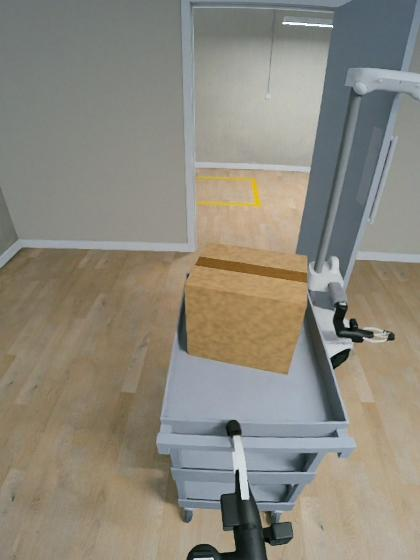

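Emit:
move --r2 '{"base":{"translate_m":0.5,"strafe_m":-0.07}}' --blocking false

Emit:
wait --seconds 4 --cameras '["r2_head_camera","r1_head_left_camera"]'

Scene clock: 207.60 s.
move: r2 moving
r1: as last shown
r1.base_tilt: forward=-1.5 right=+1.3
r1.lidar_m: 0.98 2.94 2.05 1.93 1.81 0.25 0.35 1.52 1.63 2.78 0.54 0.50
r1.motor_effort: lift_m=+14(14) arm_m=-4(4) wheel_0=-2(3) wheel_1=+5(5) wheel_2=+3(3)
r1.servo_current: wrist_yaw_rad=52(59) wrist_pitch_rad=46(46) wrist_roll_rad=52(59) gripper_m=46(46)
r1.contact_limits: translate_m 0.9
r1.wrist_depth_mm: - - - - - - - / - - - - - - - / - - - - - - - / - - - - - - - / - - - - - - - / 1618 1576 210 193 1537 1499 1499 / 1138 1078 178 183 162 1025 1060
r2.base_odometry: x=-1.779 y=-0.613 heading=-2.839
r2.turned_by_wheels: +0.000
r2.turned_by_imu: +0.002
r2.base_tilt: forward=-0.7 right=+0.1
r2.lidar_m: 0.38 2.79 2.22 2.14 2.35 3.22 3.16 3.33 2.61 2.57 2.80 0.43
r2.base_status: translate_m moving; strafe_m moving
r2.joint_positions: lift_m=+0.680 arm_m=+0.000 wrist_yaw_rad=+0.003 wrist_pitch_rad=+0.000 wrist_roll_rad=+1.569 gripper_m=-0.029
r2.joint_status: not commanded
r2.measured_speeds: translate_m=+0.120 strafe_m=-0.015 rotate_rad=-0.004 lift_m=+0.000 arm_m=+0.000 wrist_yaw_rad=-0.002 wrist_pitch_rad=+0.000 wrist_roll_rad=+0.000
r2.motor_effort: lift_m=+19(19) arm_m=+4(5) wheel_0=+13(14) wheel_1=+8(9) wheel_2=-16(17)
r2.servo_current: wrist_yaw_rad=59(59) wrist_pitch_rad=39(46) wrist_roll_rad=33(59) gripper_m=91(98)
r2.hand_pose: x=+0.4595 y=-0.0866 z=+0.8581 quat_wxyz=(+0.708, +0.706, +0.001, +0.001) (m; r2's base frame)
r2.wrist_depth_mm: - - 1205 153 208 1160 - / - - 415 155 212 - - / - 436 427 158 216 - - / - - 449 160 220 - - / - - 477 164 223 - - / - - 184 167 179 1708 - / - - - - 232 1708 1182
pictures: none

Scene clock: 210.27 s.
earlier move: r2 done
r1.base_odometry: x=-2.459 y=-0.551 heading=-2.499
r1.turned_by_wheels: +0.000
r1.turned_by_imu: +0.000
r1.base_tilt: forward=-1.5 right=+1.3
r1.lidar_m: 4.61 2.94 2.07 1.93 1.78 0.25 0.37 1.50 0.35 0.29 0.30 0.40
r1.base_status: not commanded
r1.joint_positions: lift_m=+0.250 arm_m=+0.000 wrist_yaw_rad=+1.567 wrist_pitch_rad=+0.003 wrist_roll_rad=+0.000 gripper_m=-0.020
r1.joint_status: not commanded
r1.measured_speeds: all 0
r1.motor_effort: lift_m=+14(14) arm_m=-4(4) wheel_0=-3(3) wheel_1=+4(5) wheel_2=+3(3)
r1.servo_current: wrist_yaw_rad=52(65) wrist_pitch_rad=39(52) wrist_roll_rad=39(65) gripper_m=46(46)
r1.contact_limits: translate_m 0.9
r1.hand_pose: x=+0.2593 y=+0.2881 z=+0.4277 quat_wxyz=(+0.708, -0.001, +0.001, +0.706) (m; r1's base frame)
r1.wrist_depth_mm: - - - - - - - / - - - - - - - / - - - - - - - / - - - - - - - / - - - - - - - / 1618 1618 210 192 1499 1537 1464 / 1138 1060 179 183 161 1042 1078
r2.base_odometry: x=-2.246 y=-0.689 heading=-2.839
r2.turned_by_wheels: +0.000
r2.turned_by_imu: -0.001
r2.base_tilt: forward=-0.7 right=+0.1
r2.lidar_m: 0.40 2.33 2.19 2.16 2.36 3.52 3.70 3.32 2.60 2.58 0.91 0.41
r2.base_status: done
r2.joint_positions: lift_m=+0.680 arm_m=+0.000 wrist_yaw_rad=-0.004 wrist_pitch_rad=+0.000 wrist_roll_rad=+1.569 gripper_m=-0.029
r2.joint_status: not commanded
r2.measured_speeds: all 0
r2.motor_effort: lift_m=+19(19) arm_m=+4(5) wheel_0=+0(16) wheel_1=+4(10) wheel_2=-6(19)
r2.servo_current: wrist_yaw_rad=52(65) wrist_pitch_rad=46(46) wrist_roll_rad=39(59) gripper_m=91(98)
r2.hand_pose: x=+0.4589 y=-0.0885 z=+0.8581 quat_wxyz=(+0.708, +0.706, -0.001, -0.001) (m; r2's base frame)
r2.wrist_depth_mm: - - - 162 220 - - / - - - 163 223 778 - / - 439 436 165 223 809 - / - 1921 452 166 224 809 - / - - 473 167 225 - - / - - 183 168 179 - - / - - - - 229 1661 500
wait: 2.67 of 4 s (r2 has come to rest)
pictures: r1_head_left_camera, r2_head_camera
Images, in order (width x height): r1_head_left_camera 420x672, r2_head_camera 420x560.

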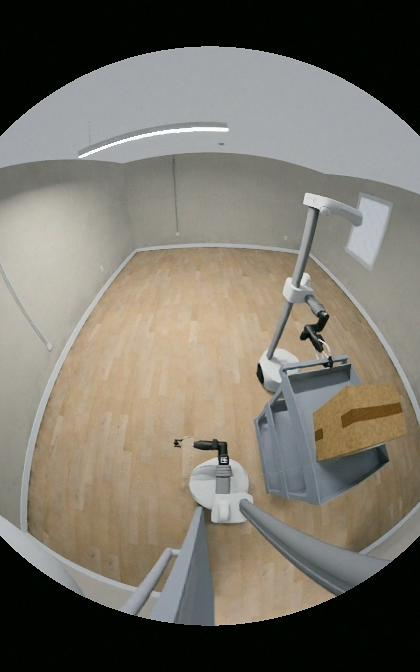

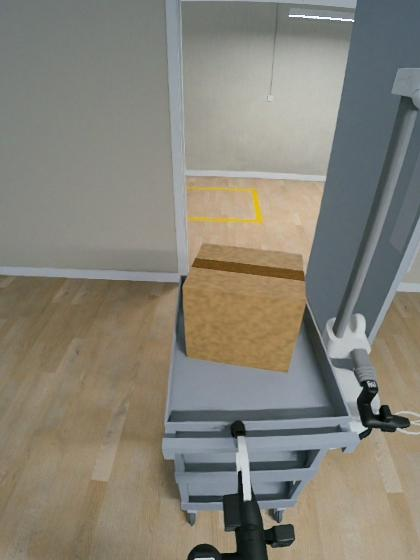

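Emit:
move --r2 '{"base":{"translate_m":0.4,"strafe_m":0.01},"contact_limits":{"translate_m":0.2}}' --blocking false

Emit:
wait --seconds 4 --cameras '["r2_head_camera","r1_head_right_camera"]'

Scene clock: 219.27 s.
move: r2 moving
r1: as last shown
r1.lidar_m: 4.61 2.95 2.07 1.92 1.80 0.25 0.36 1.48 0.33 0.29 0.29 0.41
r1.motor_effort: lift_m=+14(14) arm_m=-3(4) wheel_0=-2(3) wheel_1=+5(5) wheel_2=+3(3)
r1.servo_current: wrist_yaw_rad=52(59) wrist_pitch_rad=52(52) wrist_roll_rad=46(52) gripper_m=39(46)
r1.contact_limits: translate_m 0.9
r1.wrist_depth_mm: - - - - - - - / - - - - - - - / - - - - - - - / - - - - - - - / - - - - - - - / 1618 1661 208 192 1537 1499 1464 / 1182 1078 179 184 162 1025 1078
r2.base_odometry: x=-2.275 y=-0.700 heading=-2.840
r2.turned_by_wheels: -0.001
r2.turned_by_imu: +0.000
r2.base_tilt: forward=-0.7 right=+0.1
r2.lidar_m: 0.40 2.32 2.21 2.17 2.37 3.51 3.69 3.34 2.60 2.55 0.88 0.42
r2.base_status: translate_m moving; strafe_m moving
r2.joint_positions: lift_m=+0.680 arm_m=+0.000 wrist_yaw_rad=-0.005 wrist_pitch_rad=+0.000 wrist_roll_rad=+1.569 gripper_m=-0.029
r2.joint_status: not commanded
r2.measured_speeds: translate_m=+0.119 strafe_m=+0.003 rotate_rad=-0.002 lift_m=+0.000 arm_m=+0.000 wrist_yaw_rad=-0.010 wrist_pitch_rad=+0.000 wrist_roll_rad=+0.000
r2.motor_effort: lift_m=+19(19) arm_m=+4(5) wheel_0=+8(11) wheel_1=+8(10) wheel_2=-18(19)
r2.servo_current: wrist_yaw_rad=52(52) wrist_pitch_rad=39(46) wrist_roll_rad=39(59) gripper_m=85(98)
r2.contact_limits: translate_m 0.2
r2.hand_pose: x=+0.4588 y=-0.0888 z=+0.8581 quat_wxyz=(+0.708, +0.706, -0.002, -0.002) (m; r2's base frame)
r2.wrist_depth_mm: - - - 162 220 1537 - / - - - 164 220 741 - / - 445 433 164 223 809 - / - 1983 452 165 224 809 - / - 473 469 166 225 - - / - - 183 167 179 - - / - - - - 227 1537 504
pictures: none

Scene clock: 221.60 s.
earlier move: r2 done
r1.base_odometry: x=-2.459 y=-0.551 heading=-2.499
r1.turned_by_wheels: +0.000
r1.turned_by_imu: +0.000
r1.base_tilt: forward=-1.6 right=+1.3
r1.lidar_m: 4.60 2.94 2.04 1.92 1.79 0.25 0.34 0.51 0.31 0.29 0.33 0.66
r1.base_status: not commanded
r1.joint_positions: lift_m=+0.250 arm_m=+0.000 wrist_yaw_rad=+1.567 wrist_pitch_rad=+0.003 wrist_roll_rad=+0.000 gripper_m=-0.020
r1.joint_status: not commanded
r1.measured_speeds: all 0
r1.motor_effort: lift_m=+14(14) arm_m=-3(4) wheel_0=-3(3) wheel_1=+4(5) wheel_2=+3(3)
r1.servo_current: wrist_yaw_rad=59(78) wrist_pitch_rad=46(52) wrist_roll_rad=52(72) gripper_m=39(46)
r1.contact_limits: translate_m 0.9
r1.hand_pose: x=+0.2593 y=+0.2881 z=+0.4277 quat_wxyz=(+0.708, -0.001, +0.001, +0.706) (m; r1's base frame)
r1.wrist_depth_mm: - - - - - - - / - - - - - - - / - - - - - - - / - - - - - - - / - - - - - - - / 1576 1576 208 193 1499 1499 1430 / 1160 1078 179 183 162 1025 1060
r2.base_odometry: x=-2.624 y=-0.818 heading=-2.839
r2.turned_by_wheels: +0.000
r2.turned_by_imu: -0.001
r2.base_tilt: forward=-0.7 right=+0.1
r2.lidar_m: 0.41 1.88 2.17 2.12 2.30 3.40 4.10 3.37 2.67 0.83 0.54 0.41
r2.base_status: done
r2.joint_positions: lift_m=+0.680 arm_m=+0.000 wrist_yaw_rad=-0.007 wrist_pitch_rad=+0.000 wrist_roll_rad=+1.569 gripper_m=-0.029
r2.joint_status: not commanded
r2.measured_speeds: all 0
r2.motor_effort: lift_m=+19(19) arm_m=+4(5) wheel_0=+0(11) wheel_1=+3(10) wheel_2=-4(22)
r2.servo_current: wrist_yaw_rad=52(72) wrist_pitch_rad=39(46) wrist_roll_rad=46(65) gripper_m=91(98)
r2.contact_limits: translate_m 0.2
r2.hand_pose: x=+0.4587 y=-0.0893 z=+0.8581 quat_wxyz=(+0.708, +0.706, -0.002, -0.002) (m; r2's base frame)
r2.wrist_depth_mm: 1537 - - 153 210 723 - / - - 413 156 213 - - / - 439 430 159 216 - - / 1576 - 455 161 220 809 - / - 488 477 165 224 - - / - 496 183 167 178 - 517 / - - - - 232 - 1229
wait: 2.33 of 4 s (r2 has come to rest)
pictures: r1_head_right_camera, r2_head_camera
Images, in order (width x height): r1_head_right_camera 420x672, r2_head_camera 420x560.

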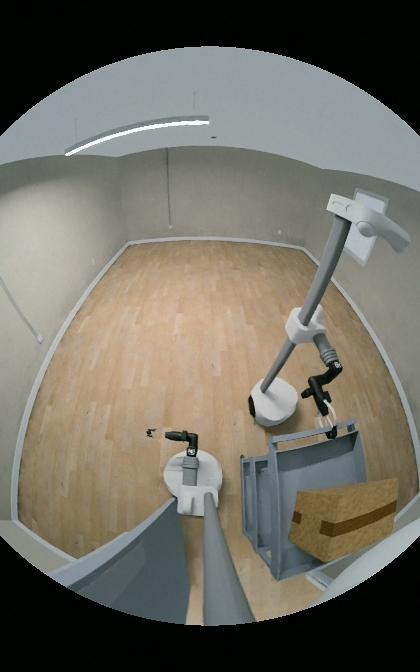

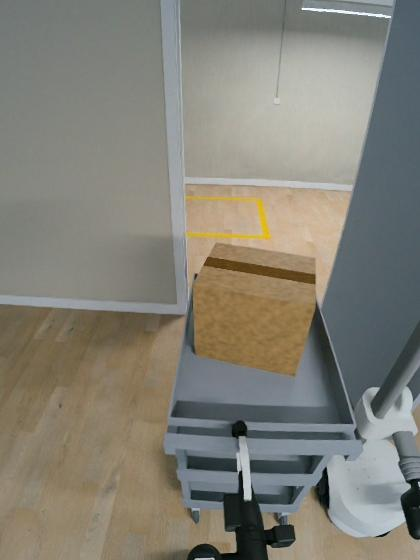

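Emit:
move --r2 '{"base":{"translate_m":0.4,"strafe_m":-0.02},"contact_limits":{"translate_m":0.2}}' --blocking false

Emit:
wait --seconds 4 --cameras '["r2_head_camera","r1_head_right_camera"]'

Scene clock: 229.90 s.
move: r2 moving
r1: as last shown
r1.lidar_m: 4.60 2.93 2.05 1.94 1.78 0.25 0.33 0.48 0.32 0.31 0.33 0.62
r1.motor_effort: lift_m=+14(14) arm_m=-4(4) wheel_0=-3(3) wheel_1=+4(5) wheel_2=+3(3)
r1.servo_current: wrist_yaw_rad=33(65) wrist_pitch_rad=39(46) wrist_roll_rad=46(65) gripper_m=46(52)
r1.contact_limits: translate_m 0.9
r1.wrist_depth_mm: - - - - - - - / - - - - - - - / - - - - - - - / - - - - - - - / - - - - - - - / 1618 1618 208 193 1537 1537 1499 / 1160 1078 179 183 162 1008 1060
r2.base_odometry: x=-2.655 y=-0.826 heading=-2.840
r2.turned_by_wheels: +0.000
r2.turned_by_imu: +0.001
r2.base_tilt: forward=-0.8 right=+0.0
r2.lidar_m: 0.39 1.87 2.17 2.14 2.28 3.39 4.14 3.40 2.69 0.78 0.65 0.42
r2.base_status: translate_m moving; strafe_m moving
r2.joint_positions: lift_m=+0.680 arm_m=+0.000 wrist_yaw_rad=-0.007 wrist_pitch_rad=+0.000 wrist_roll_rad=+1.569 gripper_m=-0.029
r2.joint_status: not commanded
r2.measured_speeds: translate_m=+0.119 strafe_m=-0.006 rotate_rad=-0.004 lift_m=+0.000 arm_m=+0.000 wrist_yaw_rad=+0.000 wrist_pitch_rad=+0.000 wrist_roll_rad=+0.000
r2.motor_effort: lift_m=+19(19) arm_m=+4(5) wheel_0=+6(10) wheel_1=+7(10) wheel_2=-16(19)
r2.servo_current: wrist_yaw_rad=46(59) wrist_pitch_rad=39(46) wrist_roll_rad=46(59) gripper_m=91(91)
r2.contact_limits: translate_m 0.2
r2.hand_pose: x=+0.4587 y=-0.0893 z=+0.8581 quat_wxyz=(+0.708, +0.706, -0.002, -0.002) (m; r2's base frame)
r2.wrist_depth_mm: 1537 - - 152 208 691 - / 1576 415 415 154 211 - - / - 439 430 157 215 - - / - - 452 160 220 - - / 1618 488 477 163 224 - - / - 156 182 167 179 - 512 / - - - - 232 1464 1255
pictures: none

Scene clock: 232.23 s.
earlier move: r2 done
r1.base_odometry: x=-2.459 y=-0.551 heading=-2.499
r1.turned_by_wheels: +0.000
r1.turned_by_imu: +0.000
r1.base_tilt: forward=-1.5 right=+1.3
r1.lidar_m: 4.61 2.93 2.05 1.93 1.78 0.25 0.33 0.52 0.41 0.49 0.50 3.68
r1.base_status: not commanded
r1.joint_positions: lift_m=+0.250 arm_m=+0.000 wrist_yaw_rad=+1.567 wrist_pitch_rad=+0.003 wrist_roll_rad=+0.000 gripper_m=-0.020
r1.joint_status: not commanded
r1.measured_speeds: all 0
r1.motor_effort: lift_m=+14(14) arm_m=-4(4) wheel_0=-2(3) wheel_1=+4(5) wheel_2=+3(3)
r1.servo_current: wrist_yaw_rad=52(72) wrist_pitch_rad=46(46) wrist_roll_rad=52(72) gripper_m=46(52)
r1.contact_limits: translate_m 0.9
r1.hand_pose: x=+0.2593 y=+0.2881 z=+0.4277 quat_wxyz=(+0.708, -0.001, +0.001, +0.706) (m; r1's base frame)
r1.wrist_depth_mm: - - - - - - - / - - - - - - - / - - - - - - - / - - - - - - - / - - - - - - - / 1618 1661 208 193 1499 1499 1499 / 1160 1078 179 183 161 1008 1078
r2.base_odometry: x=-3.012 y=-0.918 heading=-2.839
r2.turned_by_wheels: +0.001
r2.turned_by_imu: +0.002
r2.base_tilt: forward=-0.7 right=+0.0
r2.lidar_m: 0.40 1.48 2.14 2.09 2.28 3.36 - 3.39 2.68 0.50 0.53 0.40
r2.base_status: done
r2.joint_positions: lift_m=+0.680 arm_m=+0.000 wrist_yaw_rad=-0.001 wrist_pitch_rad=+0.000 wrist_roll_rad=+1.569 gripper_m=-0.029
r2.joint_status: not commanded
r2.measured_speeds: all 0
r2.motor_effort: lift_m=+19(19) arm_m=+4(5) wheel_0=+4(16) wheel_1=+4(10) wheel_2=-2(21)
r2.servo_current: wrist_yaw_rad=59(65) wrist_pitch_rad=39(46) wrist_roll_rad=39(59) gripper_m=91(98)
r2.contact_limits: translate_m 0.2
r2.hand_pose: x=+0.4592 y=-0.0876 z=+0.8581 quat_wxyz=(+0.708, +0.706, +0.000, +0.000) (m; r2's base frame)
r2.wrist_depth_mm: - - - 143 198 - - / - 407 399 147 204 778 - / - 436 427 151 209 - - / - - 455 156 216 820 - / - 504 488 162 223 - - / - - 181 167 180 - 500 / - - - - 236 - 1160
wait: 2.33 of 4 s (r2 has come to rest)
pictures: r1_head_right_camera, r2_head_camera
Images, in order (width x height): r1_head_right_camera 420x672, r2_head_camera 420x560.

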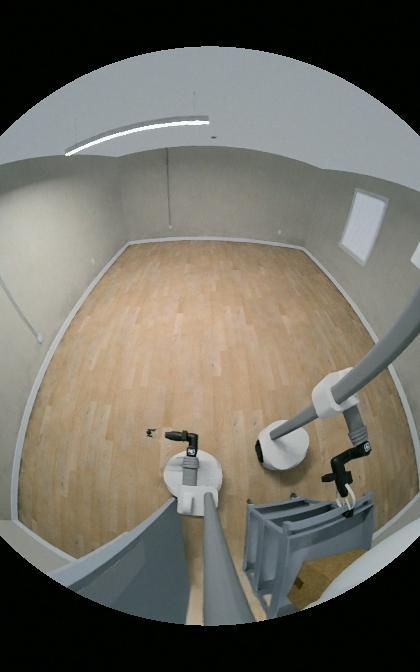

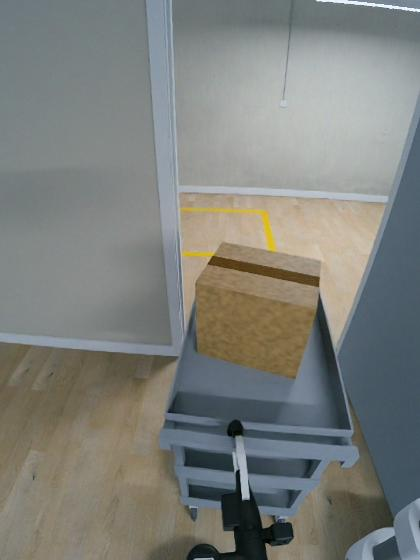

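Emit:
move --r2 '{"base":{"translate_m":0.25,"strafe_m":-0.02},"contact_limits":{"translate_m":0.2}}' --blocking false

Emit:
wait --seconds 3

Emit:
move --r2 '{"base":{"translate_m":0.3,"strafe_m":-0.14},"contact_limits":{"translate_m":0.2}}' --blocking false

Emit:
wait --seconds 4 --cameras '["r2_head_camera","r2_head_right_camera"]'

Scene clock: 241.90 s.
move: r2 moving
r1: as last shown
r1.base_tilt: forward=-1.6 right=+1.3
r1.lidar_m: 4.59 2.95 2.07 1.93 1.78 0.25 0.33 0.54 0.44 0.48 0.45 3.72
r1.motor_effort: lift_m=+14(14) arm_m=-3(4) wheel_0=-2(3) wheel_1=+4(5) wheel_2=+3(3)
r1.servo_current: wrist_yaw_rad=33(59) wrist_pitch_rad=39(46) wrist_roll_rad=59(59) gripper_m=39(46)
r1.contact_limits: translate_m 0.9
r1.wrist_depth_mm: - - - - - - - / - - - - - - - / - - - - - - - / - - - - - - - / - - - - - - - / 1661 1576 208 193 1537 1537 1464 / 1138 1078 178 183 161 1025 1060
r2.base_odometry: x=-3.043 y=-0.925 heading=-2.838
r2.turned_by_wheels: +0.001
r2.turned_by_imu: +0.001
r2.base_tilt: forward=-0.7 right=+0.1
r2.lidar_m: 0.41 1.47 2.14 2.11 2.29 3.35 - 3.41 0.66 0.48 0.52 0.40
r2.base_status: translate_m moving; strafe_m moving
r2.joint_positions: lift_m=+0.680 arm_m=+0.000 wrist_yaw_rad=-0.001 wrist_pitch_rad=+0.000 wrist_roll_rad=+1.569 gripper_m=-0.029
r2.joint_status: not commanded
r2.measured_speeds: translate_m=+0.122 strafe_m=-0.010 rotate_rad=+0.006 lift_m=+0.000 arm_m=+0.000 wrist_yaw_rad=+0.000 wrist_pitch_rad=+0.000 wrist_roll_rad=+0.000
r2.motor_effort: lift_m=+19(19) arm_m=+4(5) wheel_0=+13(14) wheel_1=+8(9) wheel_2=-14(17)
r2.servo_current: wrist_yaw_rad=52(52) wrist_pitch_rad=46(46) wrist_roll_rad=52(59) gripper_m=98(98)
r2.contact_limits: translate_m 0.2
r2.hand_pose: x=+0.4592 y=-0.0876 z=+0.8581 quat_wxyz=(+0.708, +0.706, +0.000, +0.000) (m; r2's base frame)
r2.wrist_depth_mm: - - - 142 196 - - / - 402 399 146 202 759 - / - 436 421 150 208 - - / - - 452 155 215 809 - / - - 488 160 221 - - / - - 183 166 179 - 500 / - - - - 236 - 1160
pictures: none

Scene clock: 243.70 s.
earlier move: r2 done
r1.base_odometry: x=-2.459 y=-0.551 heading=-2.499
r1.turned_by_wheels: +0.000
r1.turned_by_imu: +0.000
r1.base_tilt: forward=-1.5 right=+1.3
r1.lidar_m: 4.61 2.96 2.03 1.94 1.77 0.25 0.35 0.57 0.54 0.48 0.63 3.68
r1.base_status: not commanded
r1.joint_positions: lift_m=+0.250 arm_m=+0.000 wrist_yaw_rad=+1.567 wrist_pitch_rad=+0.003 wrist_roll_rad=+0.000 gripper_m=-0.020
r1.joint_status: not commanded
r1.measured_speeds: all 0
r1.motor_effort: lift_m=+14(14) arm_m=-4(4) wheel_0=-2(3) wheel_1=+4(5) wheel_2=+3(3)
r1.servo_current: wrist_yaw_rad=52(65) wrist_pitch_rad=46(52) wrist_roll_rad=78(78) gripper_m=46(52)
r1.contact_limits: translate_m 0.9
r1.hand_pose: x=+0.2593 y=+0.2881 z=+0.4277 quat_wxyz=(+0.708, -0.001, +0.001, +0.706) (m; r1's base frame)
r1.wrist_depth_mm: - - - - - - - / - - - - - - - / - - - - - - - / - - - - - - - / - - - - - - - / 1618 1661 209 193 1499 1576 1464 / 1160 1060 179 183 162 1025 1060
r2.base_odometry: x=-3.257 y=-0.973 heading=-2.838
r2.turned_by_wheels: +0.000
r2.turned_by_imu: +0.002
r2.base_tilt: forward=-0.7 right=+0.0
r2.lidar_m: 0.41 1.20 1.81 2.10 2.29 3.36 - 3.42 0.52 0.50 0.84 0.39
r2.base_status: done
r2.joint_positions: lift_m=+0.680 arm_m=+0.000 wrist_yaw_rad=+0.003 wrist_pitch_rad=+0.000 wrist_roll_rad=+1.569 gripper_m=-0.029
r2.joint_status: not commanded
r2.measured_speeds: all 0
r2.motor_effort: lift_m=+19(19) arm_m=+4(5) wheel_0=+6(17) wheel_1=+5(9) wheel_2=-1(17)
r2.servo_current: wrist_yaw_rad=59(59) wrist_pitch_rad=39(46) wrist_roll_rad=39(59) gripper_m=91(98)
r2.contact_limits: translate_m 0.2
r2.hand_pose: x=+0.4595 y=-0.0866 z=+0.8581 quat_wxyz=(+0.708, +0.706, +0.001, +0.001) (m; r2's base frame)
r2.wrist_depth_mm: - - - 139 193 715 - / - 402 399 144 200 750 - / - 436 427 149 208 - - / - - 455 154 214 - - / - - 496 161 222 - - / - - 181 167 179 - 492 / - - - - 240 - -
wait: 1.80 of 3 s (r2 has come to rest)
pictures: none

Scene clock: 244.20 s.
move: r2 moving
r1: as last shown
r1.lidar_m: 4.59 2.96 2.06 1.93 1.79 0.25 0.36 0.59 0.52 0.47 2.85 3.69
r1.motor_effort: lift_m=+14(14) arm_m=-4(4) wheel_0=-3(3) wheel_1=+4(5) wheel_2=+3(3)
r1.servo_current: wrist_yaw_rad=46(52) wrist_pitch_rad=39(46) wrist_roll_rad=46(78) gripper_m=46(52)
r1.contact_limits: translate_m 0.9
r1.wrist_depth_mm: - - - - - - - / - - - - - - - / - - - - - - - / - - - - - - - / - - - - - - - / 1618 1618 208 193 1537 1464 1464 / 1138 1078 178 183 161 1008 1060
r2.base_odometry: x=-3.291 y=-0.969 heading=-2.837
r2.turned_by_wheels: +0.001
r2.turned_by_imu: +0.004
r2.base_tilt: forward=-0.7 right=+0.1
r2.lidar_m: 0.42 1.20 1.79 2.10 2.29 3.43 - 3.41 0.49 0.47 0.85 0.40
r2.base_status: translate_m moving; strafe_m moving
r2.joint_positions: lift_m=+0.680 arm_m=+0.000 wrist_yaw_rad=+0.005 wrist_pitch_rad=+0.000 wrist_roll_rad=+1.569 gripper_m=-0.029
r2.joint_status: not commanded
r2.measured_speeds: translate_m=+0.122 strafe_m=-0.057 rotate_rad=-0.002 lift_m=+0.000 arm_m=+0.000 wrist_yaw_rad=+0.001 wrist_pitch_rad=+0.000 wrist_roll_rad=+0.000
r2.motor_effort: lift_m=+19(19) arm_m=+5(5) wheel_0=+15(21) wheel_1=+7(9) wheel_2=-11(15)
r2.servo_current: wrist_yaw_rad=39(59) wrist_pitch_rad=39(46) wrist_roll_rad=52(52) gripper_m=91(98)
r2.contact_limits: translate_m 0.2
r2.hand_pose: x=+0.4596 y=-0.0861 z=+0.8581 quat_wxyz=(+0.708, +0.706, +0.002, +0.002) (m; r2's base frame)
r2.wrist_depth_mm: - - - 137 191 723 - / - 399 399 142 198 750 - / - 436 421 147 206 - - / - - 455 153 213 - - / - - 488 157 220 - - / - - 180 165 180 - 496 / - - - - 237 - -
pictures: none

Scene clock: 246.17 s.
earlier move: r2 done
r1.base_odometry: x=-2.459 y=-0.551 heading=-2.499
r1.turned_by_wheels: +0.000
r1.turned_by_imu: +0.000
r1.base_tilt: forward=-1.5 right=+1.3
r1.lidar_m: 4.60 2.93 2.07 1.93 1.80 0.25 0.36 0.60 0.48 0.56 2.84 3.68
r1.base_status: not commanded
r1.joint_positions: lift_m=+0.250 arm_m=+0.000 wrist_yaw_rad=+1.567 wrist_pitch_rad=+0.003 wrist_roll_rad=+0.000 gripper_m=-0.020
r1.joint_status: not commanded
r1.measured_speeds: all 0
r1.motor_effort: lift_m=+14(14) arm_m=-4(4) wheel_0=-2(3) wheel_1=+4(5) wheel_2=+3(3)
r1.servo_current: wrist_yaw_rad=59(72) wrist_pitch_rad=39(52) wrist_roll_rad=39(78) gripper_m=39(52)
r1.contact_limits: translate_m 0.9
r1.hand_pose: x=+0.2593 y=+0.2881 z=+0.4277 quat_wxyz=(+0.708, -0.001, +0.001, +0.706) (m; r1's base frame)
r1.wrist_depth_mm: - - - - - - - / - - - - - - - / - - - - - - - / - - - - - - - / - - - - - - - / 1618 1661 209 192 1537 1464 1464 / 1138 1078 179 183 162 1025 1078
r2.base_odometry: x=-3.585 y=-0.930 heading=-2.838
r2.turned_by_wheels: +0.000
r2.turned_by_imu: +0.002
r2.base_tilt: forward=-0.7 right=+0.0
r2.lidar_m: 0.39 0.87 1.31 2.20 2.40 3.54 - 0.51 0.47 0.68 0.73 0.42
r2.base_status: done
r2.joint_positions: lift_m=+0.680 arm_m=+0.000 wrist_yaw_rad=+0.005 wrist_pitch_rad=+0.000 wrist_roll_rad=+1.569 gripper_m=-0.029
r2.joint_status: not commanded
r2.measured_speeds: all 0
r2.motor_effort: lift_m=+19(19) arm_m=+4(5) wheel_0=+5(21) wheel_1=+5(9) wheel_2=-3(15)
r2.servo_current: wrist_yaw_rad=52(59) wrist_pitch_rad=39(46) wrist_roll_rad=39(59) gripper_m=91(98)
r2.contact_limits: translate_m 0.2
r2.hand_pose: x=+0.4597 y=-0.0861 z=+0.8581 quat_wxyz=(+0.708, +0.706, +0.002, +0.002) (m; r2's base frame)
r2.wrist_depth_mm: - - - 161 218 1661 - / - - - 162 220 778 - / - 439 433 164 223 809 - / - - 449 166 224 820 - / - - 473 167 227 - - / - - 186 170 180 - - / - - - - 231 - 473
wait: 1.97 of 4 s (r2 has come to rest)
pictures: r2_head_camera, r2_head_right_camera
Images, in order (width x height): r2_head_camera 420x560, r2_head_right_camera 420x672.

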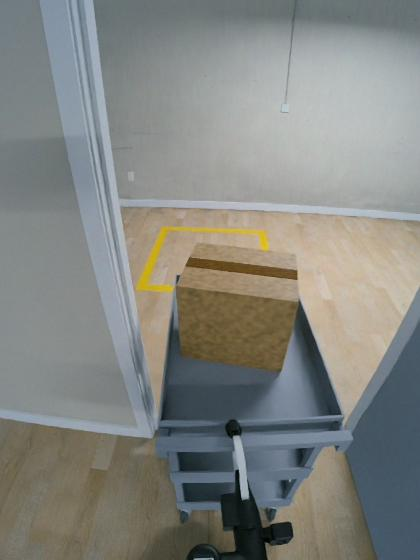

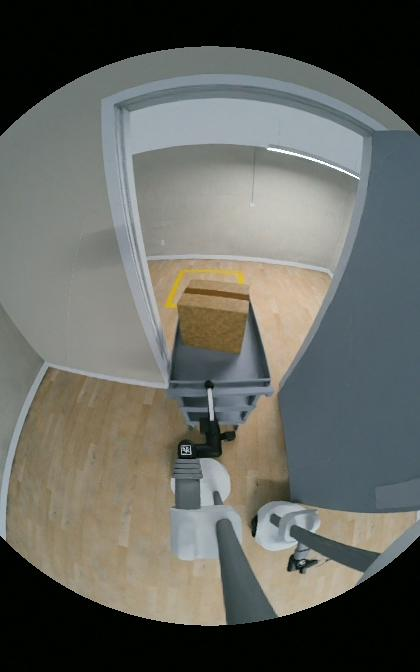

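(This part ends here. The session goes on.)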